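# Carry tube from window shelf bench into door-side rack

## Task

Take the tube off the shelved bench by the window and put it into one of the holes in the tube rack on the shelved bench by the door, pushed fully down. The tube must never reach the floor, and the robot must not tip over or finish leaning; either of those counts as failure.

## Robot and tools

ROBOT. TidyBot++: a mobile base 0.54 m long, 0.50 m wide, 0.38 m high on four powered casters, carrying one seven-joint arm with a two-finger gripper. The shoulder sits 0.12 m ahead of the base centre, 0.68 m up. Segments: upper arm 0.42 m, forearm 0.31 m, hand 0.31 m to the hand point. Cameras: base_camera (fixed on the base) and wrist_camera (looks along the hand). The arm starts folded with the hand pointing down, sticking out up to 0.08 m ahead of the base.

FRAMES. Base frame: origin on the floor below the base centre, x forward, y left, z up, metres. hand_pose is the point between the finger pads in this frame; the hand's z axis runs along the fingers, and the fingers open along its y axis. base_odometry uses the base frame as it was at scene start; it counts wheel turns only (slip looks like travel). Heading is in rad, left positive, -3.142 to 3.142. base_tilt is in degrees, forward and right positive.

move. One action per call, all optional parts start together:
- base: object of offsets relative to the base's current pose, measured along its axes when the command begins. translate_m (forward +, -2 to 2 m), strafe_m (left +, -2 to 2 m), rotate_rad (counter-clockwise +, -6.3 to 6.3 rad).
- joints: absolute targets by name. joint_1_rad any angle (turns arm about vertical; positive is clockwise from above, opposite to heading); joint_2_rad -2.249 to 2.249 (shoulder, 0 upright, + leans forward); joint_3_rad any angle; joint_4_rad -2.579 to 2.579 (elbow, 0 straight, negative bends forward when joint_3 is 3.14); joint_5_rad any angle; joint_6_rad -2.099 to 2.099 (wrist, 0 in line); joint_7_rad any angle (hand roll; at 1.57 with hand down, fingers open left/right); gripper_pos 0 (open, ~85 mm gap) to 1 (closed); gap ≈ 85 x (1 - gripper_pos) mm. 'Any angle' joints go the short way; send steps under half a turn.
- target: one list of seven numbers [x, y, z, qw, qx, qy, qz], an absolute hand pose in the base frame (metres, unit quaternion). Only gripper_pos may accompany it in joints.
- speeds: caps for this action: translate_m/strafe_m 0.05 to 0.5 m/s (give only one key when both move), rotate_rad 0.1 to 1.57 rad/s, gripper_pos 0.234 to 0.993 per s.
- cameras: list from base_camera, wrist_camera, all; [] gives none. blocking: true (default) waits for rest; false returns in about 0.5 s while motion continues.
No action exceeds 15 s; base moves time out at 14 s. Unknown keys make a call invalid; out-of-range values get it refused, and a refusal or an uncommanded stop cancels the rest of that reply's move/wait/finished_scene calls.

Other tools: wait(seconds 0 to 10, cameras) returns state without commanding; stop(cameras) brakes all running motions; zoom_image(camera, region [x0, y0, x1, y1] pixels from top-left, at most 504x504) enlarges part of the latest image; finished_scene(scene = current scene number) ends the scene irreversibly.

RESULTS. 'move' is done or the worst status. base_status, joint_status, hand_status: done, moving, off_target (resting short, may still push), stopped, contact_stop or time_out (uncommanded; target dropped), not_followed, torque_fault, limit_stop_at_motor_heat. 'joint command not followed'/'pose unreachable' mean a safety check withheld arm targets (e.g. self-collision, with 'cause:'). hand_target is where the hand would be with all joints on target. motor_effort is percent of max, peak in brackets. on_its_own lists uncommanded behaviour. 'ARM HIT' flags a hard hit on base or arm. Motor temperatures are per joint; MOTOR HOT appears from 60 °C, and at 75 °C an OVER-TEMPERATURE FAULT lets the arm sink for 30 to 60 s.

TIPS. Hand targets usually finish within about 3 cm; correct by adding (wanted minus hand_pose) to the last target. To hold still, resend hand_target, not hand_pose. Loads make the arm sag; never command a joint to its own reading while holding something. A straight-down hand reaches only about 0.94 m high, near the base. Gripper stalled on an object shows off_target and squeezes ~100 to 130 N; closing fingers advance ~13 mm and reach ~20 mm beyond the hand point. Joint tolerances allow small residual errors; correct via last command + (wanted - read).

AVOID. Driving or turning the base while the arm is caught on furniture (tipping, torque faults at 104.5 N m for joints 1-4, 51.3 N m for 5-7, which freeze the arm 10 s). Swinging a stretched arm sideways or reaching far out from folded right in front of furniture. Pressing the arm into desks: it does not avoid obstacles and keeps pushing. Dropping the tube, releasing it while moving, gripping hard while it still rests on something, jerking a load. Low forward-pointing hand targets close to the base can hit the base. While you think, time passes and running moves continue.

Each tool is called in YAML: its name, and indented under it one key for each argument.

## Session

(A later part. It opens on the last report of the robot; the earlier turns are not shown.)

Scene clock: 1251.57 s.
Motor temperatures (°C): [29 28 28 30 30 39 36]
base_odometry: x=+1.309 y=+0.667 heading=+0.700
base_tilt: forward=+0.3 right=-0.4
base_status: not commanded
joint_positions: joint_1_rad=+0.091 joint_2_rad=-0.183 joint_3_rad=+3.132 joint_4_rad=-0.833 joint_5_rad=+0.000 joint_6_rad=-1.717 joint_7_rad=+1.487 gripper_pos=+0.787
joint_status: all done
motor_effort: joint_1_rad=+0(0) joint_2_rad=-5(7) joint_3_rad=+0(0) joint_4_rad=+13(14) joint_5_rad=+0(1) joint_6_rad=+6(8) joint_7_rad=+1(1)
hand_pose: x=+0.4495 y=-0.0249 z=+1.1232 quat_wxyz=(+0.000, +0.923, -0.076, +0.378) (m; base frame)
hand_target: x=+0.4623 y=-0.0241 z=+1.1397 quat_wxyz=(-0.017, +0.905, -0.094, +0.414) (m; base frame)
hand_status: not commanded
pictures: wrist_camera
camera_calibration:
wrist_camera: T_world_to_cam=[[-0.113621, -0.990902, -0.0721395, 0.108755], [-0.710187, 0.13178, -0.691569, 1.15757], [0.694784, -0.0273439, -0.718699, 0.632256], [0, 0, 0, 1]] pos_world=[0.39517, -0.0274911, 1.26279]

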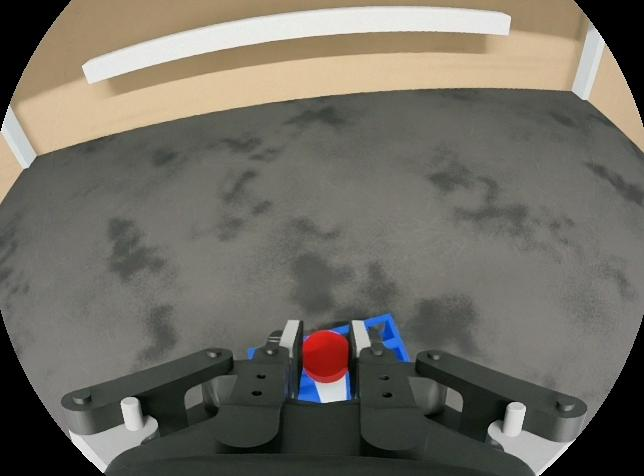

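move:
  joints: {"joint_1_rad": 0.111, "joint_4_rad": -0.875, "joint_6_rad": -1.605}
  cameras: ["wrist_camera"]

Scene clock: 1386.93 s.
Motor temperatures (°C): [29 28 28 30 30 40 36]
move: done
base_odometry: x=+1.309 y=+0.667 heading=+0.700
base_tilt: forward=+0.3 right=-0.4
base_status: not commanded
joint_positions: joint_1_rad=+0.098 joint_2_rad=-0.187 joint_3_rad=+3.132 joint_4_rad=-0.860 joint_5_rad=+0.000 joint_6_rad=-1.687 joint_7_rad=+1.487 gripper_pos=+0.787
joint_status: all done
motor_effort: joint_1_rad=+0(0) joint_2_rad=-5(7) joint_3_rad=+0(0) joint_4_rad=+13(14) joint_5_rad=+1(1) joint_6_rad=+7(7) joint_7_rad=+1(1)
hand_pose: x=+0.4549 y=-0.0279 z=+1.1200 quat_wxyz=(+0.002, +0.921, -0.079, +0.381) (m; base frame)
hand_target: x=+0.4688 y=-0.0276 z=+1.1356 quat_wxyz=(-0.016, +0.904, -0.098, +0.416) (m; base frame)
hand_status: not commanded
pictures: wrist_camera
camera_calibration:
wrist_camera: T_world_to_cam=[[-0.120742, -0.990045, -0.07233, 0.109602], [-0.704331, 0.136787, -0.696568, 1.16264], [0.699528, -0.0331606, -0.713835, 0.618319], [0, 0, 0, 1]] pos_world=[0.399583, -0.0300185, 1.25916]

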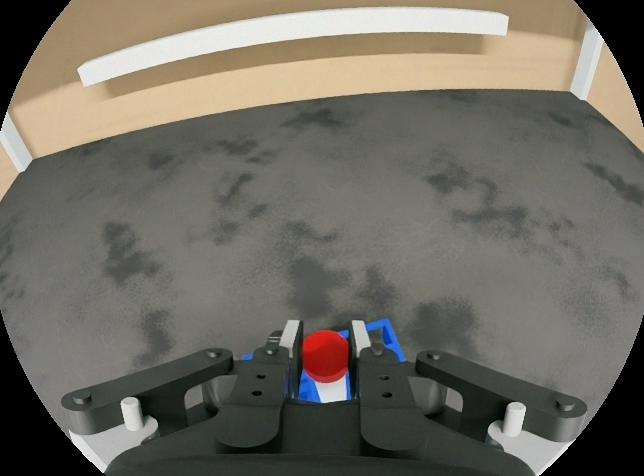

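zoom_image:
  camera: "wrist_camera"
  region: [325, 365, 365, 405]

zoom_image:
  camera: "wrist_camera"
  region: [290, 365, 330, 405]

Scaled by 12.600.

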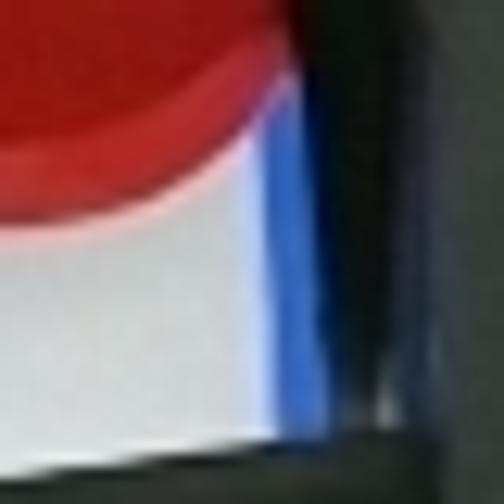

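Scaled by 12.600.

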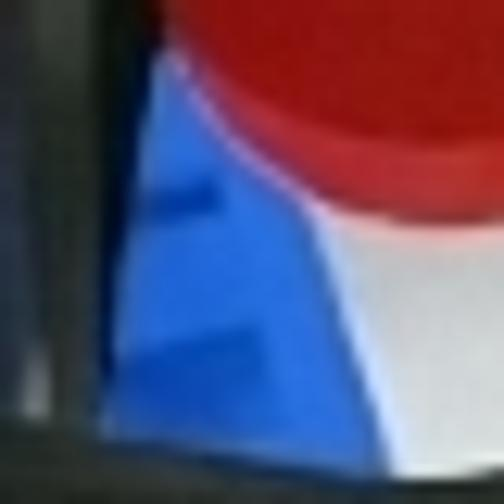

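zoom_image:
  camera: "wrist_camera"
  region: [362, 312, 412, 362]

zoom_image:
  camera: "wrist_camera"
  region: [290, 350, 320, 405]

Scaled by 10.080.

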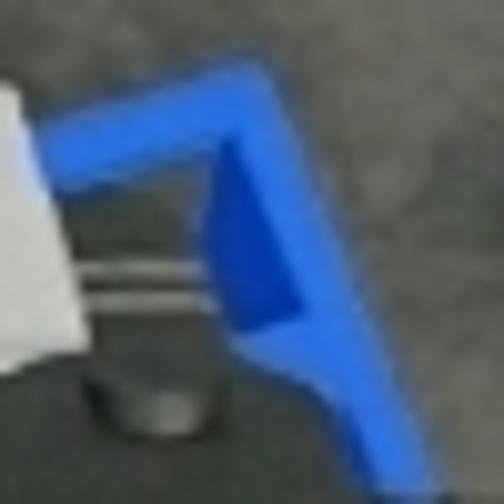

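Scaled by 9.164.

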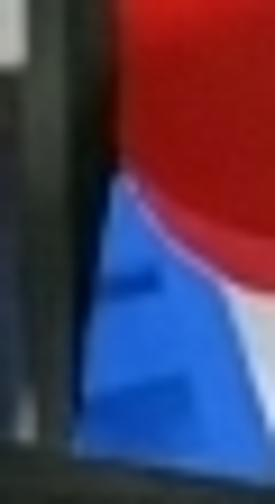

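move:
  joints: {"joint_1_rad": 0.115, "joint_2_rad": -0.214, "joint_4_rad": -0.921, "joint_6_rad": -1.577}
  cameras: ["wrist_camera"]

Scene clock: 1457.23 s.
Motor temperatures (°C): [29 28 28 30 30 40 36]
move: done
base_odometry: x=+1.309 y=+0.667 heading=+0.700
base_tilt: forward=+0.3 right=-0.4
base_status: not commanded
joint_positions: joint_1_rad=+0.101 joint_2_rad=-0.203 joint_3_rad=+3.132 joint_4_rad=-0.906 joint_5_rad=+0.000 joint_6_rad=-1.661 joint_7_rad=+1.487 gripper_pos=+0.787
joint_status: all done
motor_effort: joint_1_rad=+0(1) joint_2_rad=-6(6) joint_3_rad=+0(0) joint_4_rad=+14(14) joint_5_rad=+1(1) joint_6_rad=+7(8) joint_7_rad=+1(1)
hand_pose: x=+0.4544 y=-0.0289 z=+1.1117 quat_wxyz=(+0.003, +0.922, -0.081, +0.379) (m; base frame)
hand_target: x=+0.4681 y=-0.0289 z=+1.1284 quat_wxyz=(-0.015, +0.904, -0.100, +0.416) (m; base frame)
hand_status: not commanded
pictures: wrist_camera
camera_calibration:
wrist_camera: T_world_to_cam=[[-0.12411, -0.98965, -0.0720371, 0.109228], [-0.707116, 0.139141, -0.693273, 1.15431], [0.696121, -0.0351032, -0.717066, 0.617797], [0, 0, 0, 1]] pos_world=[0.399724, -0.0308277, 1.25112]

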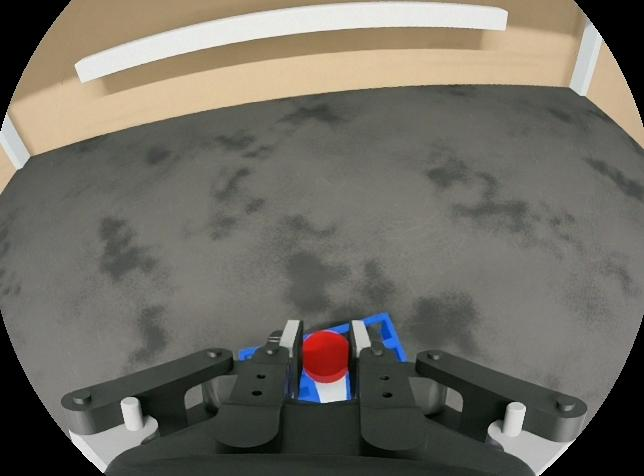

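move:
  joints: {"joint_2_rad": -0.231, "joint_4_rad": -0.972, "joint_6_rad": -1.541}
  cameras: ["wrist_camera"]

zoom_image:
  camera: "wrist_camera"
  region: [285, 330, 365, 410]

Scene clock: 1467.57 s.
Motor temperatures (°C): [29 28 28 30 30 40 36]
move: done
base_odometry: x=+1.309 y=+0.667 heading=+0.700
base_tilt: forward=+0.4 right=-0.4
base_status: not commanded
joint_positions: joint_1_rad=+0.101 joint_2_rad=-0.220 joint_3_rad=+3.132 joint_4_rad=-0.957 joint_5_rad=+0.000 joint_6_rad=-1.626 joint_7_rad=+1.487 gripper_pos=+0.787
joint_status: all done
motor_effort: joint_1_rad=+0(0) joint_2_rad=-6(6) joint_3_rad=+0(0) joint_4_rad=+14(14) joint_5_rad=+1(1) joint_6_rad=+7(8) joint_7_rad=+1(1)
hand_pose: x=+0.4558 y=-0.0290 z=+1.1038 quat_wxyz=(+0.003, +0.921, -0.081, +0.380) (m; base frame)
hand_target: x=+0.4695 y=-0.0290 z=+1.1202 quat_wxyz=(-0.015, +0.903, -0.100, +0.417) (m; base frame)
hand_status: not commanded
pictures: wrist_camera
camera_calibration:
wrist_camera: T_world_to_cam=[[-0.123955, -0.989675, -0.0719678, 0.108601], [-0.705332, 0.138891, -0.695137, 1.1511], [0.697955, -0.0354047, -0.715266, 0.608408], [0, 0, 0, 1]] pos_world=[0.400725, -0.0308574, 1.24316]

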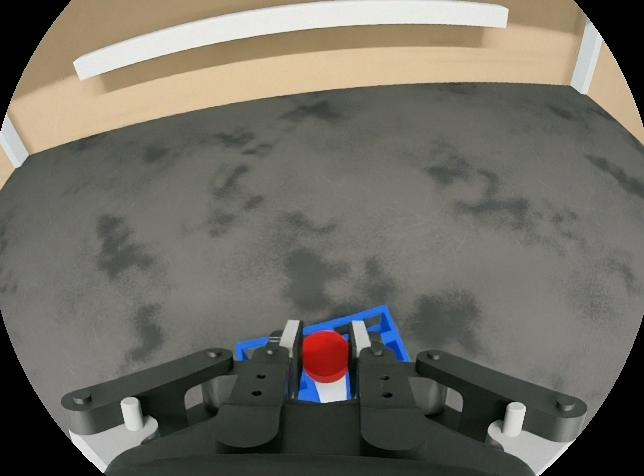

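Scaled by 6.300.

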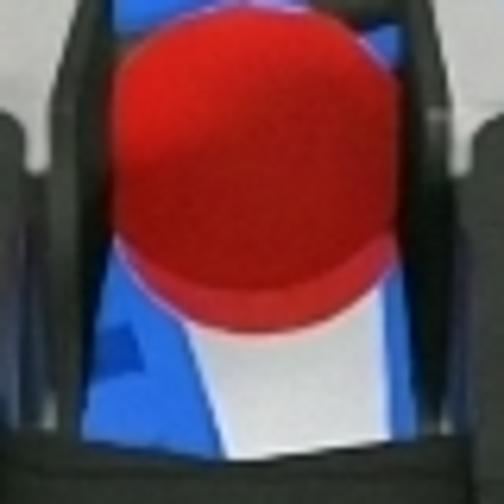

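move:
  joints: {"joint_2_rad": -0.248, "joint_4_rad": -1.019, "joint_6_rad": -1.511}
  cameras: ["wrist_camera"]

zoom_image:
  camera: "wrist_camera"
  region: [285, 330, 365, 410]

Scene clock: 1479.97 s.
Motor temperatures (°C): [29 28 28 30 30 40 36]
move: done
base_odometry: x=+1.309 y=+0.667 heading=+0.700
base_tilt: forward=+0.3 right=-0.3
base_status: not commanded
joint_positions: joint_1_rad=+0.102 joint_2_rad=-0.237 joint_3_rad=+3.132 joint_4_rad=-1.004 joint_5_rad=+0.000 joint_6_rad=-1.595 joint_7_rad=+1.487 gripper_pos=+0.787
joint_status: all done
motor_effort: joint_1_rad=+0(0) joint_2_rad=-5(6) joint_3_rad=+0(0) joint_4_rad=+14(15) joint_5_rad=+0(1) joint_6_rad=+6(7) joint_7_rad=+1(1)
hand_pose: x=+0.4559 y=-0.0290 z=+1.0956 quat_wxyz=(+0.003, +0.922, -0.081, +0.380) (m; base frame)
hand_target: x=+0.4695 y=-0.0290 z=+1.1121 quat_wxyz=(-0.015, +0.903, -0.101, +0.417) (m; base frame)
hand_status: not commanded
pictures: wrist_camera
camera_calibration:
wrist_camera: T_world_to_cam=[[-0.124039, -0.989675, -0.0718122, 0.107905], [-0.705497, 0.138851, -0.694978, 1.1454], [0.697774, -0.0355414, -0.715436, 0.602648], [0, 0, 0, 1]] pos_world=[0.400951, -0.0308299, 1.23494]

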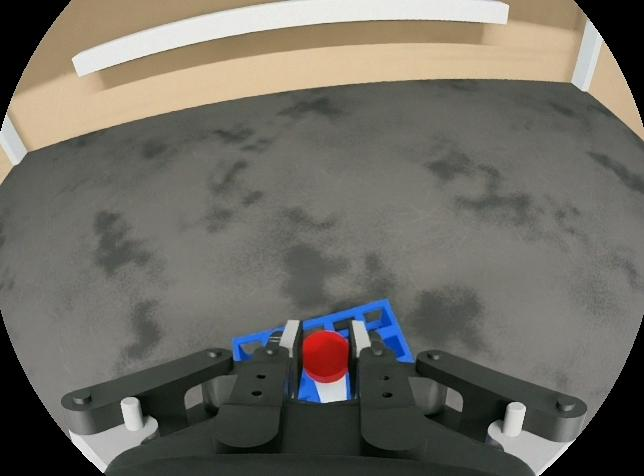

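Scaled by 6.300.

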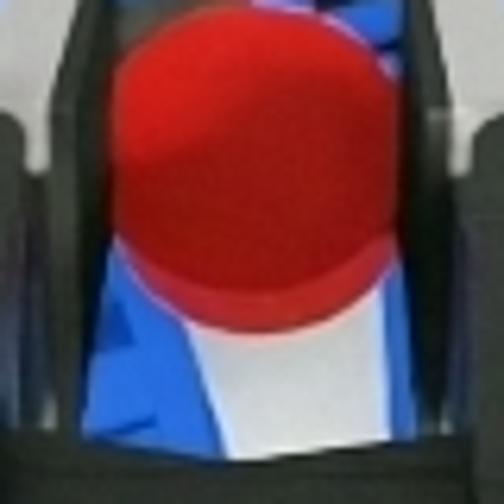

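move:
  joints: {"joint_2_rad": -0.267, "joint_4_rad": -1.074, "joint_6_rad": -1.476}
  cameras: ["wrist_camera"]

zoom_image:
  camera: "wrist_camera"
  region: [285, 330, 365, 410]

Scene clock: 1487.77 s.
Motor temperatures (°C): [29 28 28 30 30 40 36]
move: done
base_odometry: x=+1.309 y=+0.667 heading=+0.700
base_tilt: forward=+0.3 right=-0.4
base_status: not commanded
joint_positions: joint_1_rad=+0.102 joint_2_rad=-0.256 joint_3_rad=+3.132 joint_4_rad=-1.059 joint_5_rad=+0.000 joint_6_rad=-1.561 joint_7_rad=+1.487 gripper_pos=+0.787
joint_status: all done
motor_effort: joint_1_rad=+0(0) joint_2_rad=-5(6) joint_3_rad=+0(0) joint_4_rad=+15(16) joint_5_rad=+0(1) joint_6_rad=+7(7) joint_7_rad=+1(1)
hand_pose: x=+0.4559 y=-0.0289 z=+1.0854 quat_wxyz=(+0.003, +0.922, -0.081, +0.379) (m; base frame)
hand_target: x=+0.4695 y=-0.0291 z=+1.1018 quat_wxyz=(-0.015, +0.904, -0.101, +0.416) (m; base frame)
hand_status: not commanded
pictures: wrist_camera
camera_calibration:
wrist_camera: T_world_to_cam=[[-0.124176, -0.989673, -0.0716051, 0.107044], [-0.706359, 0.138848, -0.694102, 1.13777], [0.696876, -0.0356122, -0.716306, 0.596711], [0, 0, 0, 1]] pos_world=[0.401133, -0.0307885, 1.22482]

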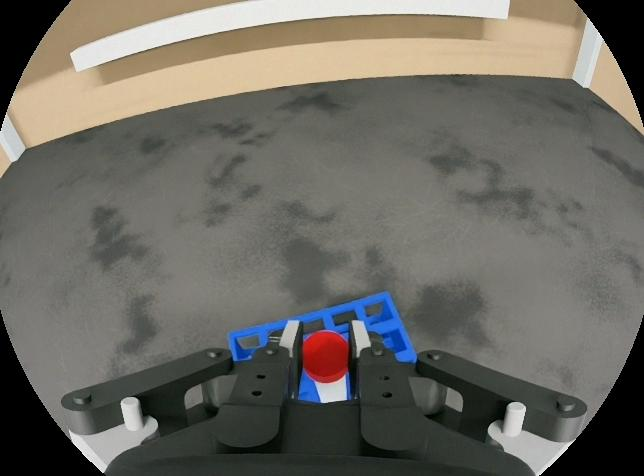

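Scaled by 6.300.

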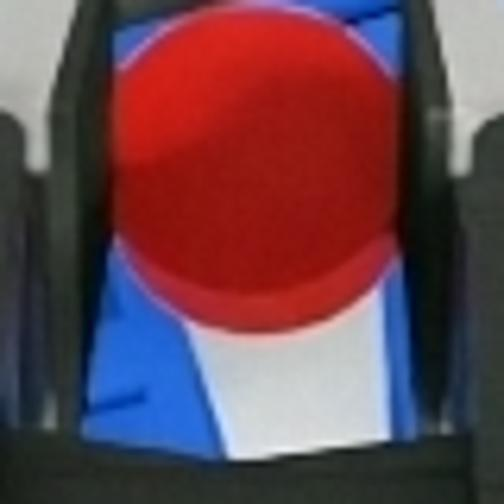

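zoom_image:
  camera: "wrist_camera"
  region: [220, 285, 430, 405]

Scaled by 2.400.

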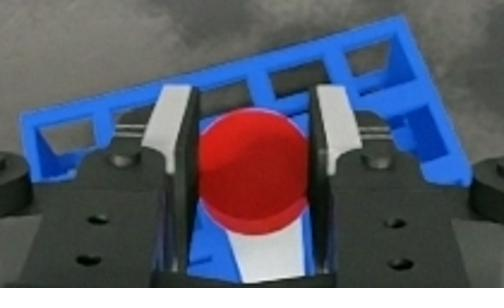

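move:
  joints: {"joint_2_rad": -0.289, "joint_4_rad": -1.138, "joint_6_rad": -1.434}
  cameras: ["wrist_camera"]

zoom_image:
  camera: "wrist_camera"
  region: [285, 330, 365, 410]

Scene clock: 1497.77 s.
Motor temperatures (°C): [29 28 28 30 30 40 36]
move: done
base_odometry: x=+1.309 y=+0.667 heading=+0.700
base_tilt: forward=+0.3 right=-0.4
base_status: not commanded
joint_positions: joint_1_rad=+0.102 joint_2_rad=-0.277 joint_3_rad=+3.132 joint_4_rad=-1.122 joint_5_rad=+0.000 joint_6_rad=-1.519 joint_7_rad=+1.487 gripper_pos=+0.787
joint_status: all done
motor_effort: joint_1_rad=+0(0) joint_2_rad=-5(5) joint_3_rad=+0(0) joint_4_rad=+15(16) joint_5_rad=+0(1) joint_6_rad=+6(7) joint_7_rad=+1(1)
hand_pose: x=+0.4561 y=-0.0289 z=+1.0734 quat_wxyz=(+0.003, +0.922, -0.081, +0.379) (m; base frame)
hand_target: x=+0.4695 y=-0.0291 z=+1.0895 quat_wxyz=(-0.016, +0.903, -0.102, +0.416) (m; base frame)
hand_status: not commanded
pictures: wrist_camera
camera_calibration:
wrist_camera: T_world_to_cam=[[-0.124244, -0.989679, -0.0714095, 0.106033], [-0.706465, 0.138765, -0.694011, 1.12941], [0.696757, -0.0357783, -0.716414, 0.588156], [0, 0, 0, 1]] pos_world=[0.401258, -0.0307405, 1.21276]

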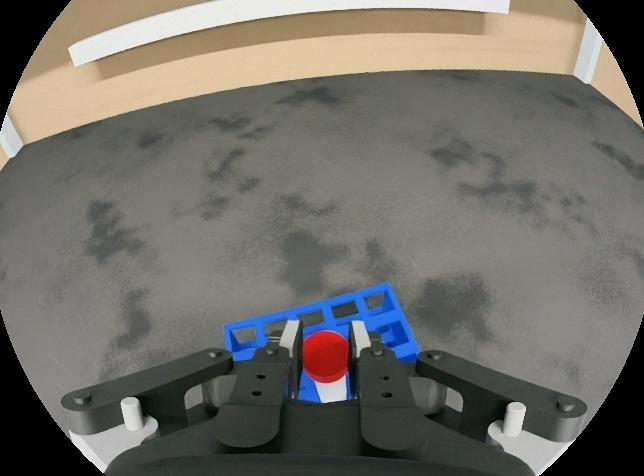

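Scaled by 6.300.

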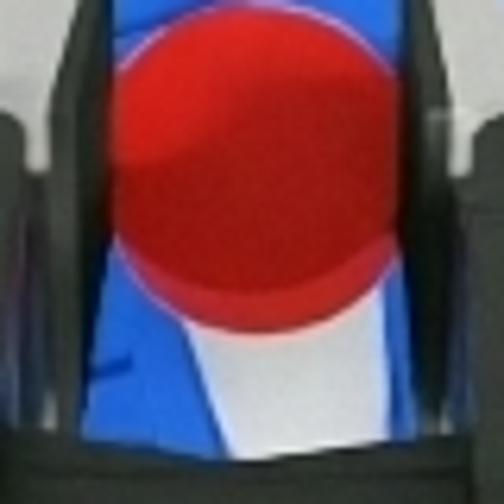

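move:
  joints: {"joint_2_rad": -0.310, "joint_4_rad": -1.200, "joint_6_rad": -1.392}
  cameras: ["wrist_camera"]

zoom_image:
  camera: "wrist_camera"
  region: [285, 330, 365, 410]

Scene clock: 1513.93 s.
Motor temperatures (°C): [29 28 28 30 30 40 36]
move: done
base_odometry: x=+1.309 y=+0.667 heading=+0.700
base_tilt: forward=+0.3 right=-0.4
base_status: not commanded
joint_positions: joint_1_rad=+0.102 joint_2_rad=-0.298 joint_3_rad=+3.132 joint_4_rad=-1.184 joint_5_rad=+0.000 joint_6_rad=-1.477 joint_7_rad=+1.487 gripper_pos=+0.787
joint_status: all done
motor_effort: joint_1_rad=+0(1) joint_2_rad=-4(6) joint_3_rad=+0(0) joint_4_rad=+16(17) joint_5_rad=+0(1) joint_6_rad=+6(7) joint_7_rad=+1(1)
hand_pose: x=+0.4561 y=-0.0289 z=+1.0612 quat_wxyz=(+0.003, +0.922, -0.081, +0.380) (m; base frame)
hand_target: x=+0.4696 y=-0.0292 z=+1.0773 quat_wxyz=(-0.016, +0.903, -0.102, +0.417) (m; base frame)
hand_status: not commanded
pictures: wrist_camera
camera_calibration:
wrist_camera: T_world_to_cam=[[-0.124233, -0.989691, -0.0712552, 0.105022], [-0.705813, 0.138616, -0.694704, 1.12146], [0.69742, -0.0360125, -0.715757, 0.578443], [0, 0, 0, 1]] pos_world=[0.401172, -0.0306818, 1.20059]

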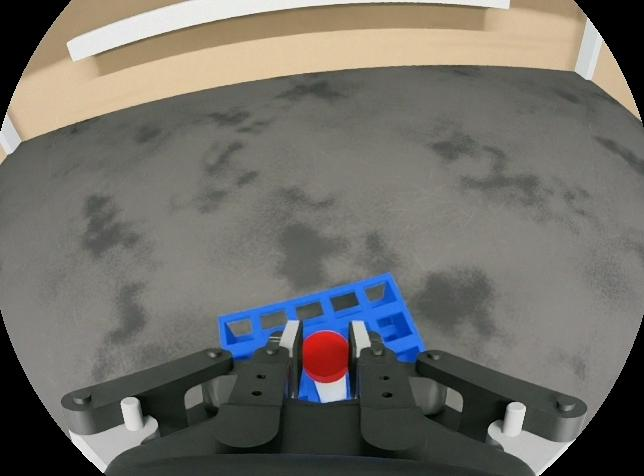

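Scaled by 6.300.

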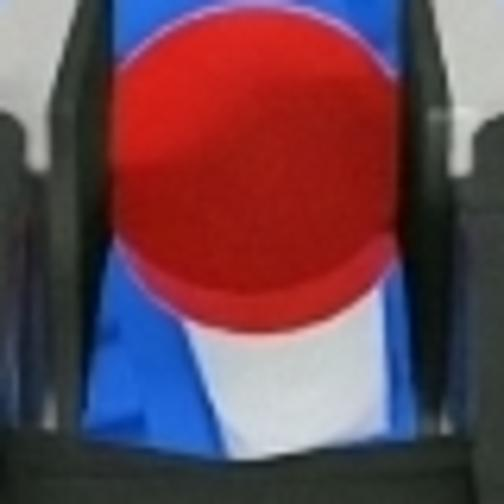

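move:
  joints: {"joint_2_rad": -0.329, "joint_4_rad": -1.258, "joint_6_rad": -1.353}
  cameras: ["wrist_camera"]

zoom_image:
  camera: "wrist_camera"
  region: [285, 330, 365, 410]

Scene clock: 1520.63 s.
Motor temperatures (°C): [29 28 28 30 30 40 36]
move: done
base_odometry: x=+1.309 y=+0.667 heading=+0.700
base_tilt: forward=+0.3 right=-0.4
base_status: not commanded
joint_positions: joint_1_rad=+0.102 joint_2_rad=-0.322 joint_3_rad=+3.132 joint_4_rad=-1.236 joint_5_rad=+0.000 joint_6_rad=-1.432 joint_7_rad=+1.487 gripper_pos=+0.787
joint_status: all done
motor_effort: joint_1_rad=+0(0) joint_2_rad=-3(5) joint_3_rad=+0(0) joint_4_rad=+15(16) joint_5_rad=+0(1) joint_6_rad=+7(7) joint_7_rad=+1(1)
hand_pose: x=+0.4559 y=-0.0288 z=+1.0549 quat_wxyz=(+0.003, +0.918, -0.081, +0.387) (m; base frame)
hand_target: x=+0.4695 y=-0.0292 z=+1.0651 quat_wxyz=(-0.016, +0.903, -0.103, +0.417) (m; base frame)
hand_status: not commanded
pictures: wrist_camera
camera_calibration:
wrist_camera: T_world_to_cam=[[-0.123092, -0.989811, -0.0715688, 0.104405], [-0.694391, 0.137427, -0.706354, 1.12393], [0.708992, -0.0372497, -0.704232, 0.556563], [0, 0, 0, 1]] pos_world=[0.398696, -0.0303845, 1.19331]

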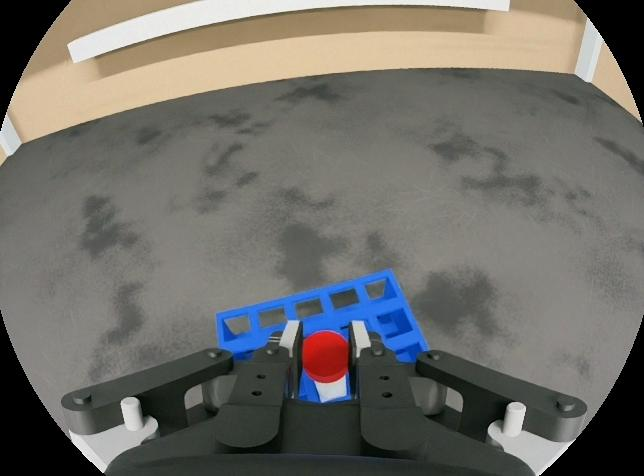

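Scaled by 6.300.

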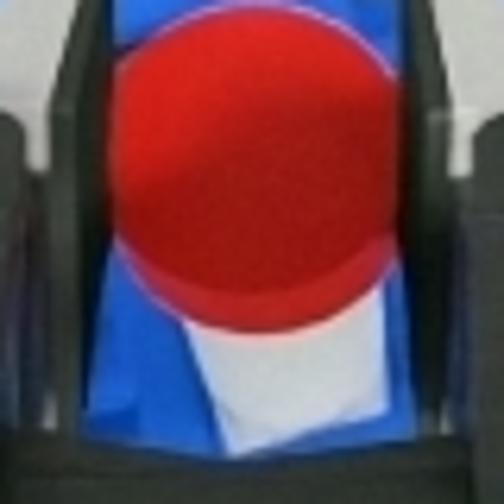

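zoom_image:
  camera: "wrist_camera"
  region: [360, 260, 440, 360]

zoom_image:
  camera: "wrist_camera"
  region: [205, 290, 285, 370]

zoom_image:
  camera: "wrist_camera"
  region: [290, 365, 360, 410]

Scaled by 5.040.

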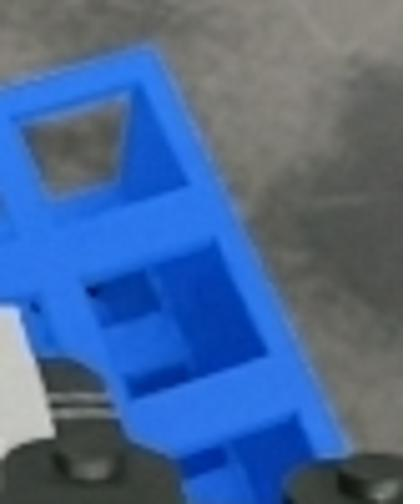

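Scaled by 6.300.

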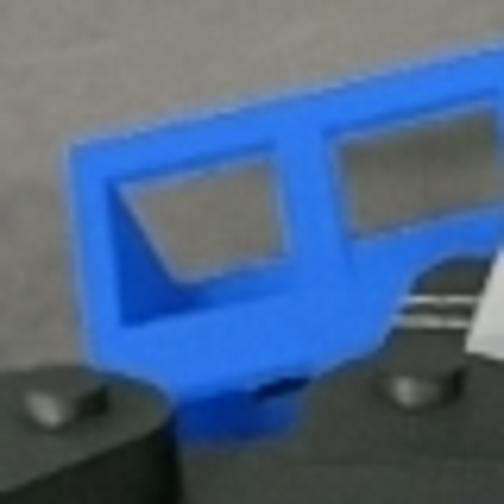

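Scaled by 7.200.

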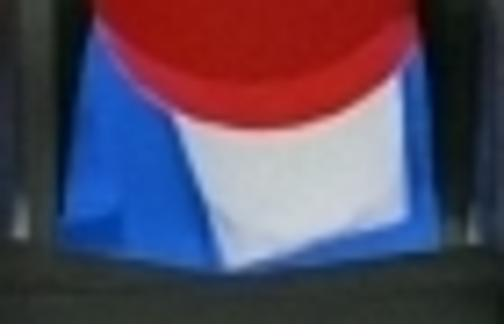

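move:
  joints: {"joint_2_rad": -0.262, "joint_4_rad": -1.143, "joint_6_rad": -1.560}
  cameras: ["wrist_camera"]

zoom_image:
  camera: "wrist_camera"
  region: [285, 330, 365, 410]

Scene clock: 1631.90 s.
Motor temperatures (°C): [29 28 28 30 30 40 36]
move: done
base_odometry: x=+1.309 y=+0.667 heading=+0.700
base_tilt: forward=+0.3 right=-0.4
base_status: not commanded
joint_positions: joint_1_rad=+0.102 joint_2_rad=-0.273 joint_3_rad=+3.132 joint_4_rad=-1.155 joint_5_rad=+0.000 joint_6_rad=-1.495 joint_7_rad=+1.487 gripper_pos=+0.787
joint_status: all done
motor_effort: joint_1_rad=+0(0) joint_2_rad=-5(6) joint_3_rad=+0(0) joint_4_rad=+15(17) joint_5_rad=+1(1) joint_6_rad=+6(8) joint_7_rad=+1(1)
hand_pose: x=+0.4624 y=-0.0295 z=+1.0618 quat_wxyz=(+0.003, +0.924, -0.081, +0.373) (m; base frame)
hand_target: x=+0.4522 y=-0.0271 z=+1.0504 quat_wxyz=(-0.015, +0.933, -0.105, +0.343) (m; base frame)
hand_status: not commanded
pictures: wrist_camera
camera_calibration:
wrist_camera: T_world_to_cam=[[-0.125261, -0.989581, -0.0709917, 0.105402], [-0.716057, 0.139702, -0.683919, 1.11968], [0.686711, -0.0348344, -0.726096, 0.59043], [0, 0, 0, 1]] pos_world=[0.409504, -0.0315509, 1.20196]

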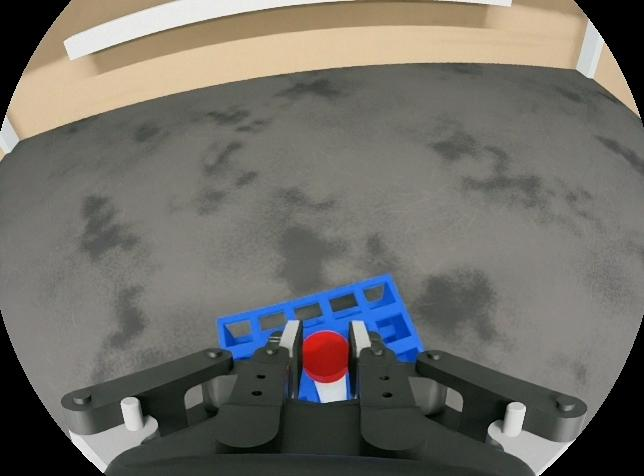

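Scaled by 6.300.

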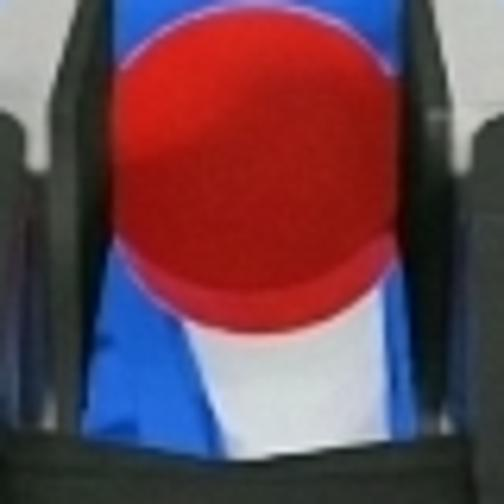

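move:
  joints: {"joint_2_rad": -0.209, "joint_4_rad": -1.058, "joint_6_rad": -1.657}
  cameras: ["wrist_camera"]

zoom_image:
  camera: "wrist_camera"
  region: [285, 330, 365, 410]

zoom_image:
  camera: "wrist_camera"
  region: [360, 260, 440, 360]

Scene clock: 1646.33 s.
Motor temperatures (°C): [29 28 28 30 30 40 36]
move: done
base_odometry: x=+1.309 y=+0.667 heading=+0.700
base_tilt: forward=+0.3 right=-0.4
base_status: not commanded
joint_positions: joint_1_rad=+0.102 joint_2_rad=-0.223 joint_3_rad=+3.132 joint_4_rad=-1.069 joint_5_rad=+0.000 joint_6_rad=-1.571 joint_7_rad=+1.487 gripper_pos=+0.787
joint_status: all done
motor_effort: joint_1_rad=+0(0) joint_2_rad=-7(7) joint_3_rad=+0(0) joint_4_rad=+15(17) joint_5_rad=+1(1) joint_6_rad=+5(7) joint_7_rad=+1(1)
hand_pose: x=+0.4661 y=-0.0300 z=+1.0672 quat_wxyz=(+0.003, +0.932, -0.082, +0.354) (m; base frame)
hand_target: x=+0.4514 y=-0.0270 z=+1.0507 quat_wxyz=(-0.015, +0.944, -0.105, +0.312) (m; base frame)
hand_status: not commanded
pictures: wrist_camera
camera_calibration:
wrist_camera: T_world_to_cam=[[-0.128037, -0.989293, -0.0700478, 0.106087], [-0.742661, 0.142448, -0.654342, 1.10705], [0.657314, -0.0317581, -0.752948, 0.63421], [0, 0, 0, 1]] pos_world=[0.418872, -0.032605, 1.20935]

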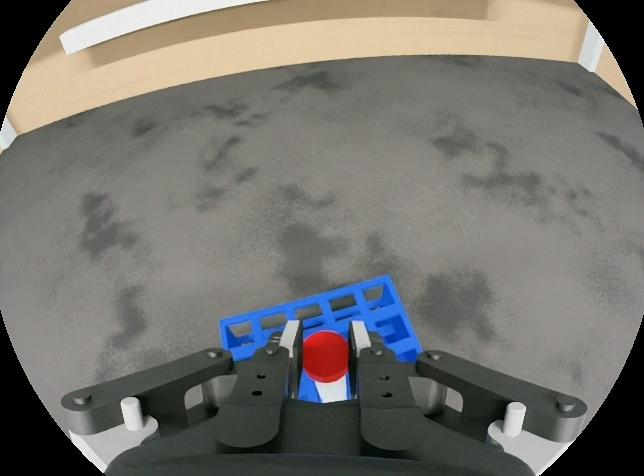

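Scaled by 6.300.

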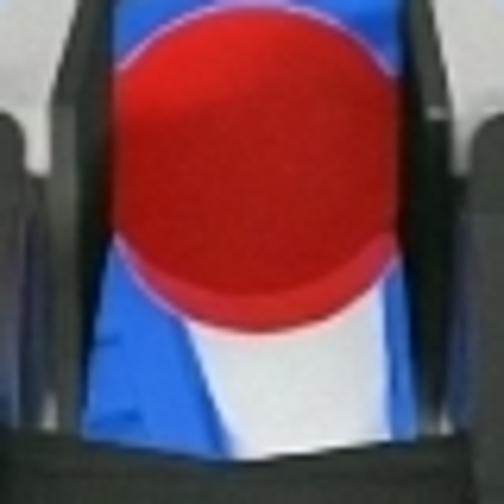

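Scaled by 5.040.

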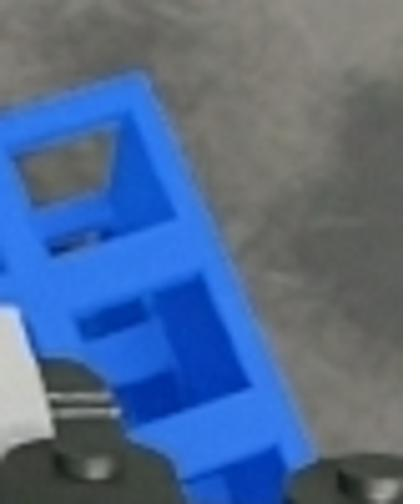

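move:
  joints: {"joint_2_rad": -0.173, "joint_4_rad": -1.002, "joint_6_rad": -1.715}
  cameras: ["wrist_camera"]

zoom_image:
  camera: "wrist_camera"
  region: [285, 330, 365, 410]

zoom_image:
  camera: "wrist_camera"
  region: [360, 260, 440, 360]

Scene clock: 1665.47 s.
Motor temperatures (°C): [29 28 28 30 30 40 36]
move: done
base_odometry: x=+1.309 y=+0.667 heading=+0.700
base_tilt: forward=+0.3 right=-0.4
base_status: not commanded
joint_positions: joint_1_rad=+0.102 joint_2_rad=-0.188 joint_3_rad=+3.132 joint_4_rad=-1.011 joint_5_rad=+0.000 joint_6_rad=-1.631 joint_7_rad=+1.487 gripper_pos=+0.787
joint_status: all done
motor_effort: joint_1_rad=+0(0) joint_2_rad=-7(7) joint_3_rad=+0(0) joint_4_rad=+14(15) joint_5_rad=+0(1) joint_6_rad=+5(7) joint_7_rad=+1(1)
hand_pose: x=+0.4669 y=-0.0302 z=+1.0682 quat_wxyz=(+0.002, +0.938, -0.082, +0.337) (m; base frame)
hand_target: x=+0.4524 y=-0.0272 z=+1.0514 quat_wxyz=(-0.014, +0.950, -0.105, +0.294) (m; base frame)
hand_status: not commanded
pictures: wrist_camera
camera_calibration:
wrist_camera: T_world_to_cam=[[-0.130588, -0.989033, -0.0689941, 0.106156], [-0.7659, 0.144826, -0.626437, 1.08949], [0.629559, -0.0289626, -0.776413, 0.672537], [0, 0, 0, 1]] pos_world=[0.424901, -0.0333159, 1.21199]

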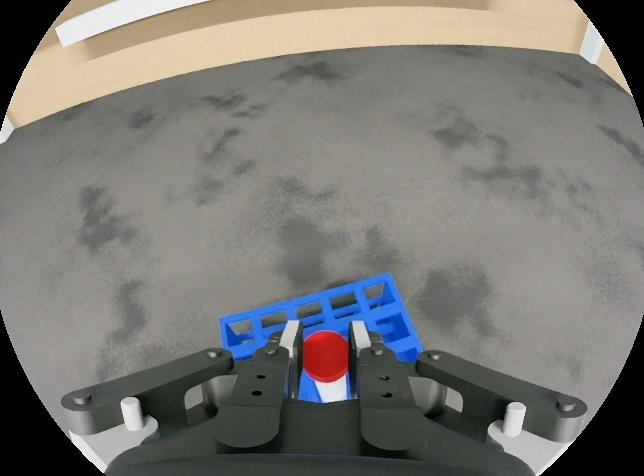

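Scaled by 6.300.

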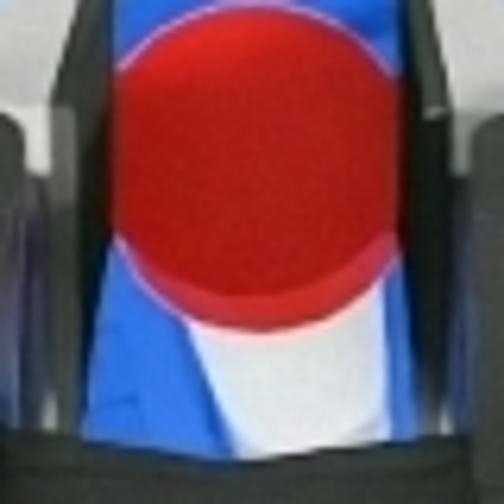

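Scaled by 5.040.

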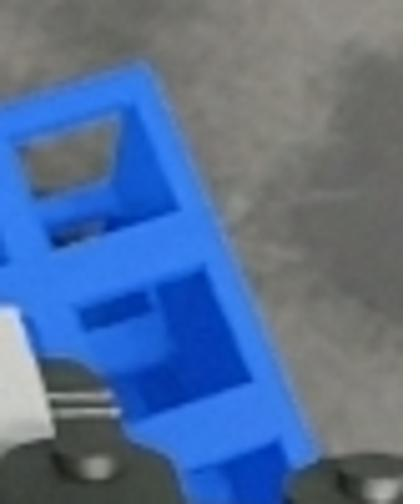

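move:
  joints: {"joint_2_rad": -0.213, "joint_4_rad": -1.069, "joint_6_rad": -1.520}
  cameras: ["wrist_camera"]

zoom_image:
  camera: "wrist_camera"
  region: [285, 330, 365, 410]

zoom_image:
  camera: "wrist_camera"
  region: [360, 260, 440, 360]

Scene clock: 1681.27 s.
Motor temperatures (°C): [29 28 28 30 30 40 36]
move: done
base_odometry: x=+1.309 y=+0.667 heading=+0.700
base_tilt: forward=+0.3 right=-0.4
base_status: not commanded
joint_positions: joint_1_rad=+0.102 joint_2_rad=-0.207 joint_3_rad=+3.132 joint_4_rad=-1.055 joint_5_rad=+0.000 joint_6_rad=-1.563 joint_7_rad=+1.487 gripper_pos=+0.787
joint_status: all done
motor_effort: joint_1_rad=+0(0) joint_2_rad=-6(8) joint_3_rad=+0(0) joint_4_rad=+14(15) joint_5_rad=+1(1) joint_6_rad=+6(7) joint_7_rad=+1(1)
hand_pose: x=+0.4746 y=-0.0309 z=+1.0699 quat_wxyz=(+0.002, +0.930, -0.082, +0.358) (m; base frame)
hand_target: x=+0.4820 y=-0.0305 z=+1.0748 quat_wxyz=(-0.015, +0.922, -0.103, +0.373) (m; base frame)
hand_status: not commanded
pictures: wrist_camera
camera_calibration:
wrist_camera: T_world_to_cam=[[-0.127528, -0.989329, -0.0704598, 0.10672], [-0.737776, 0.142101, -0.65992, 1.11888], [0.66289, -0.0321745, -0.748025, 0.62263], [0, 0, 0, 1]] pos_world=[0.426354, -0.0333794, 1.21163]

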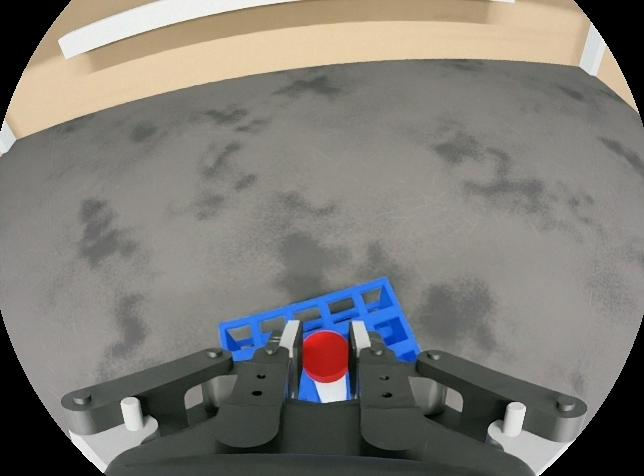

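Scaled by 6.300.

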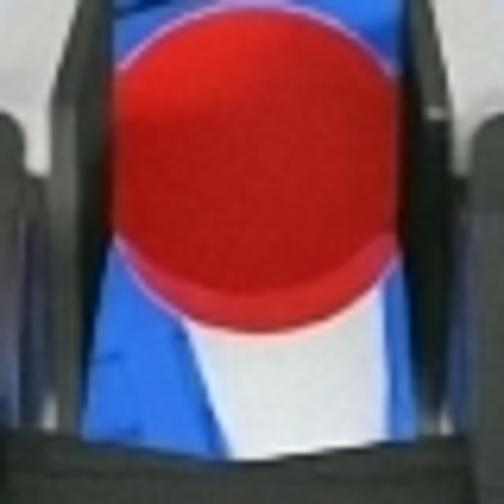

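Scaled by 5.040.

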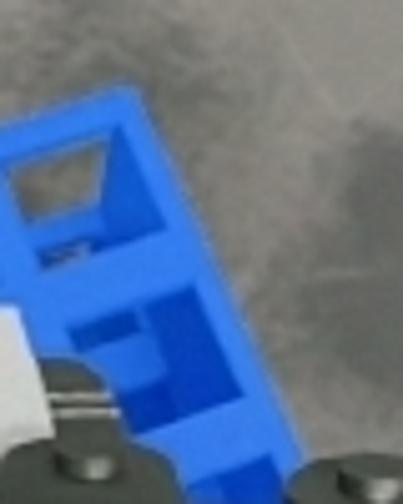

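move:
  joints: {"joint_2_rad": -0.221, "joint_4_rad": -1.091, "joint_6_rad": -1.670}
  cameras: ["wrist_camera"]

zoom_image:
  camera: "wrist_camera"
  region: [285, 330, 365, 410]

zoom_image:
  camera: "wrist_camera"
  region: [360, 260, 440, 360]

Scene clock: 1696.53 s.
Motor temperatures (°C): [29 28 28 30 30 40 36]
move: done
base_odometry: x=+1.309 y=+0.667 heading=+0.700
base_tilt: forward=+0.3 right=-0.4
base_status: not commanded
joint_positions: joint_1_rad=+0.102 joint_2_rad=-0.224 joint_3_rad=+3.132 joint_4_rad=-1.069 joint_5_rad=+0.000 joint_6_rad=-1.636 joint_7_rad=+1.487 gripper_pos=+0.787
joint_status: all done
motor_effort: joint_1_rad=+1(1) joint_2_rad=-4(8) joint_3_rad=+0(0) joint_4_rad=+12(14) joint_5_rad=+1(1) joint_6_rad=+3(7) joint_7_rad=+1(1)
hand_pose: x=+0.4504 y=-0.0286 z=+1.0545 quat_wxyz=(+0.002, +0.942, -0.083, +0.324) (m; base frame)
hand_target: x=+0.4422 y=-0.0260 z=+1.0385 quat_wxyz=(-0.015, +0.949, -0.106, +0.296) (m; base frame)
hand_status: not commanded
pictures: wrist_camera
camera_calibration:
wrist_camera: T_world_to_cam=[[-0.132796, -0.988837, -0.0675702, 0.104071], [-0.782859, 0.146457, -0.604716, 1.05279], [0.607862, -0.0274062, -0.79357, 0.700263], [0, 0, 0, 1]] pos_world=[0.412342, -0.0320868, 1.19938]

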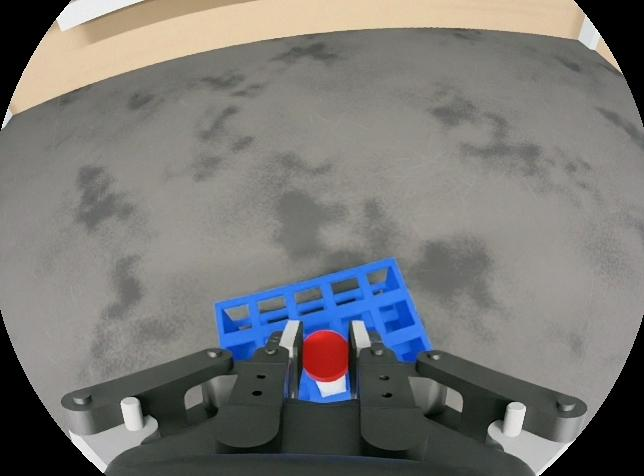

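Scaled by 6.300.

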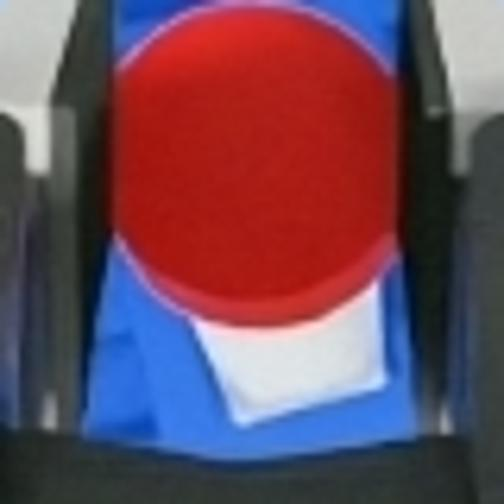

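Scaled by 5.040.

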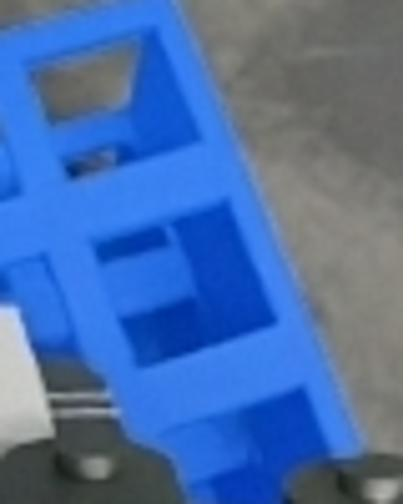

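move:
  joints: {"joint_2_rad": -0.243, "joint_4_rad": -1.113, "joint_6_rad": -1.655}
  cameras: ["wrist_camera"]

zoom_image:
  camera: "wrist_camera"
  region: [285, 330, 365, 410]

zoom_image:
  camera: "wrist_camera"
  region: [360, 250, 440, 350]

Scene clock: 1756.77 s.
Motor temperatures (°C): [29 28 28 30 30 39 36]
move: done
base_odometry: x=+1.309 y=+0.667 heading=+0.700
base_tilt: forward=+0.3 right=-0.4
base_status: not commanded
joint_positions: joint_1_rad=+0.102 joint_2_rad=-0.244 joint_3_rad=+3.132 joint_4_rad=-1.085 joint_5_rad=+0.000 joint_6_rad=-1.636 joint_7_rad=+1.487 gripper_pos=+0.787
joint_status: all done
motor_effort: joint_1_rad=+0(0) joint_2_rad=-4(6) joint_3_rad=+0(0) joint_4_rad=+13(14) joint_5_rad=+1(1) joint_6_rad=+3(4) joint_7_rad=+1(1)
hand_pose: x=+0.4424 y=-0.0279 z=+1.0546 quat_wxyz=(+0.003, +0.942, -0.083, +0.326) (m; base frame)
hand_target: x=+0.4371 y=-0.0254 z=+1.0390 quat_wxyz=(-0.015, +0.947, -0.106, +0.303) (m; base frame)
hand_status: not commanded
pictures: wrist_camera
camera_calibration:
wrist_camera: T_world_to_cam=[[-0.132516, -0.988874, -0.067579, 0.103684], [-0.780043, 0.146111, -0.608428, 1.04909], [0.611533, -0.0279118, -0.790727, 0.700536], [0, 0, 0, 1]] pos_world=[0.403678, -0.0312, 1.19924]

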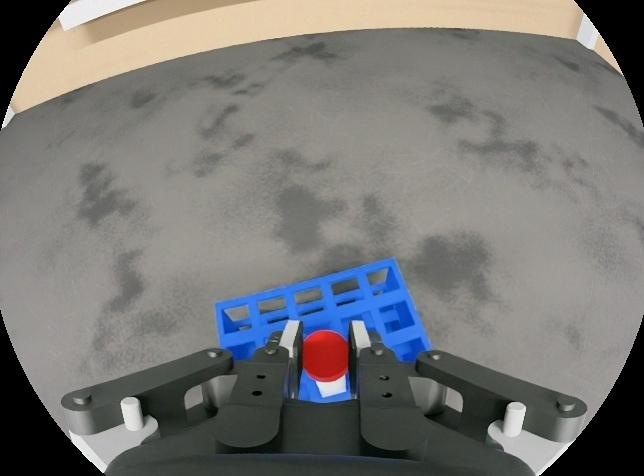

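Scaled by 6.300.

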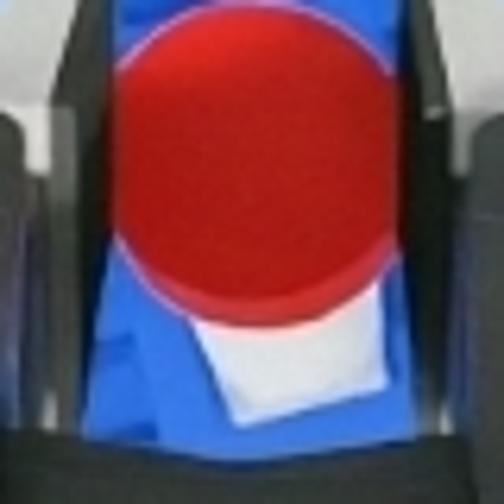

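Scaled by 5.040.

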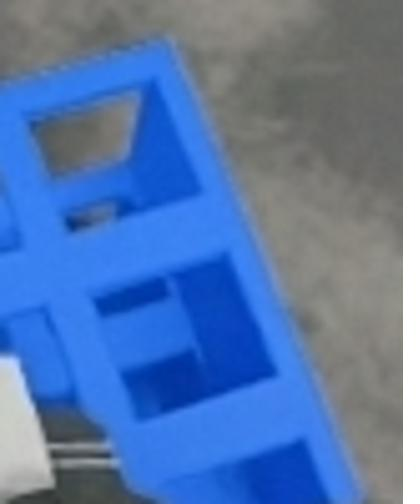

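move:
  joints: {"joint_4_rad": -1.096, "gripper_pos": 0.62}
  speeds: {"gripper_pos": 0.234}
  cameras: ["wrist_camera"]

zoom_image:
  camera: "wrist_camera"
  region: [270, 310, 380, 410]

Scene clock: 1834.97 s.
Motor temperatures (°C): [29 28 28 30 30 39 36]
move: done
base_odometry: x=+1.309 y=+0.667 heading=+0.700
base_tilt: forward=+0.3 right=-0.4
base_status: not commanded
joint_positions: joint_1_rad=+0.102 joint_2_rad=-0.244 joint_3_rad=+3.132 joint_4_rad=-1.087 joint_5_rad=+0.000 joint_6_rad=-1.636 joint_7_rad=+1.487 gripper_pos=+0.619
joint_status: all done
motor_effort: joint_1_rad=+0(0) joint_2_rad=-5(6) joint_3_rad=+0(1) joint_4_rad=+14(15) joint_5_rad=+0(1) joint_6_rad=+6(6) joint_7_rad=+1(2)
hand_pose: x=+0.4424 y=-0.0278 z=+1.0538 quat_wxyz=(+0.003, +0.942, -0.083, +0.325) (m; base frame)
hand_target: x=+0.4379 y=-0.0255 z=+1.0462 quat_wxyz=(-0.015, +0.944, -0.105, +0.311) (m; base frame)
hand_status: not commanded
pictures: wrist_camera
camera_calibration:
wrist_camera: T_world_to_cam=[[-0.132636, -0.988863, -0.0675089, 0.10361], [-0.781092, 0.146211, -0.607057, 1.04762], [0.610167, -0.0277871, -0.791786, 0.701713], [0, 0, 0, 1]] pos_world=[0.403866, -0.031219, 1.19856]

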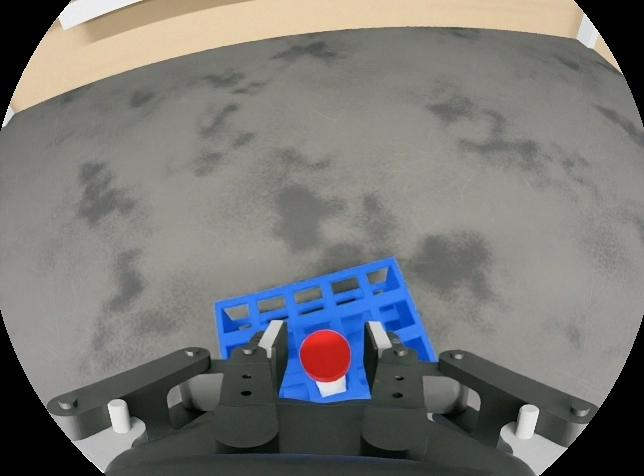

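Scaled by 4.582.

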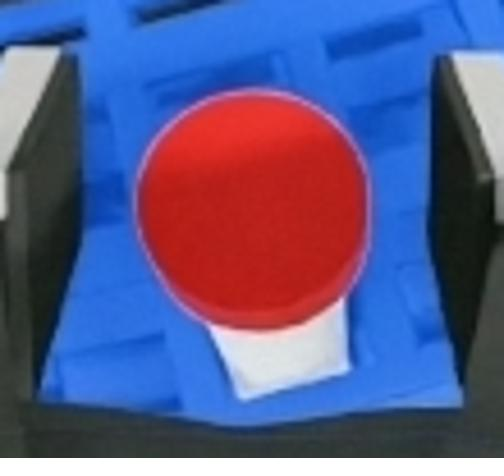

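move:
  joints: {"joint_2_rad": -0.256, "joint_4_rad": -0.94}
  cameras: ["wrist_camera"]

Scene clock: 1845.60 s.
Motor temperatures (°C): [29 28 28 30 30 39 36]
move: done
base_odometry: x=+1.309 y=+0.667 heading=+0.700
base_tilt: forward=+0.3 right=-0.4
base_status: not commanded
joint_positions: joint_1_rad=+0.102 joint_2_rad=-0.252 joint_3_rad=+3.132 joint_4_rad=-0.949 joint_5_rad=+0.000 joint_6_rad=-1.636 joint_7_rad=+1.487 gripper_pos=+0.619
joint_status: all done
motor_effort: joint_1_rad=+0(0) joint_2_rad=-3(6) joint_3_rad=+0(0) joint_4_rad=+14(16) joint_5_rad=+0(1) joint_6_rad=+7(7) joint_7_rad=+1(1)
hand_pose: x=+0.4395 y=-0.0274 z=+1.1153 quat_wxyz=(+0.003, +0.916, -0.080, +0.393) (m; base frame)
hand_target: x=+0.4340 y=-0.0250 z=+1.1163 quat_wxyz=(-0.014, +0.915, -0.101, +0.391) (m; base frame)
hand_status: not commanded
pictures: wrist_camera
camera_calibration:
wrist_camera: T_world_to_cam=[[-0.122126, -0.989857, -0.07258, 0.10882], [-0.684822, 0.136971, -0.715722, 1.16132], [0.718404, -0.0377037, -0.694604, 0.595879], [0, 0, 0, 1]] pos_world=[0.380504, -0.0288838, 1.25298]

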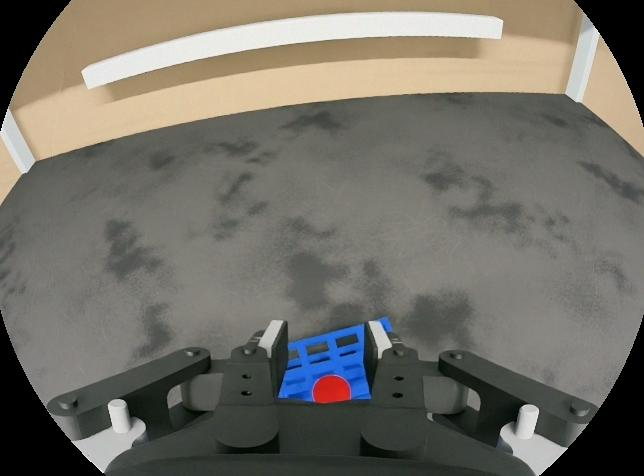

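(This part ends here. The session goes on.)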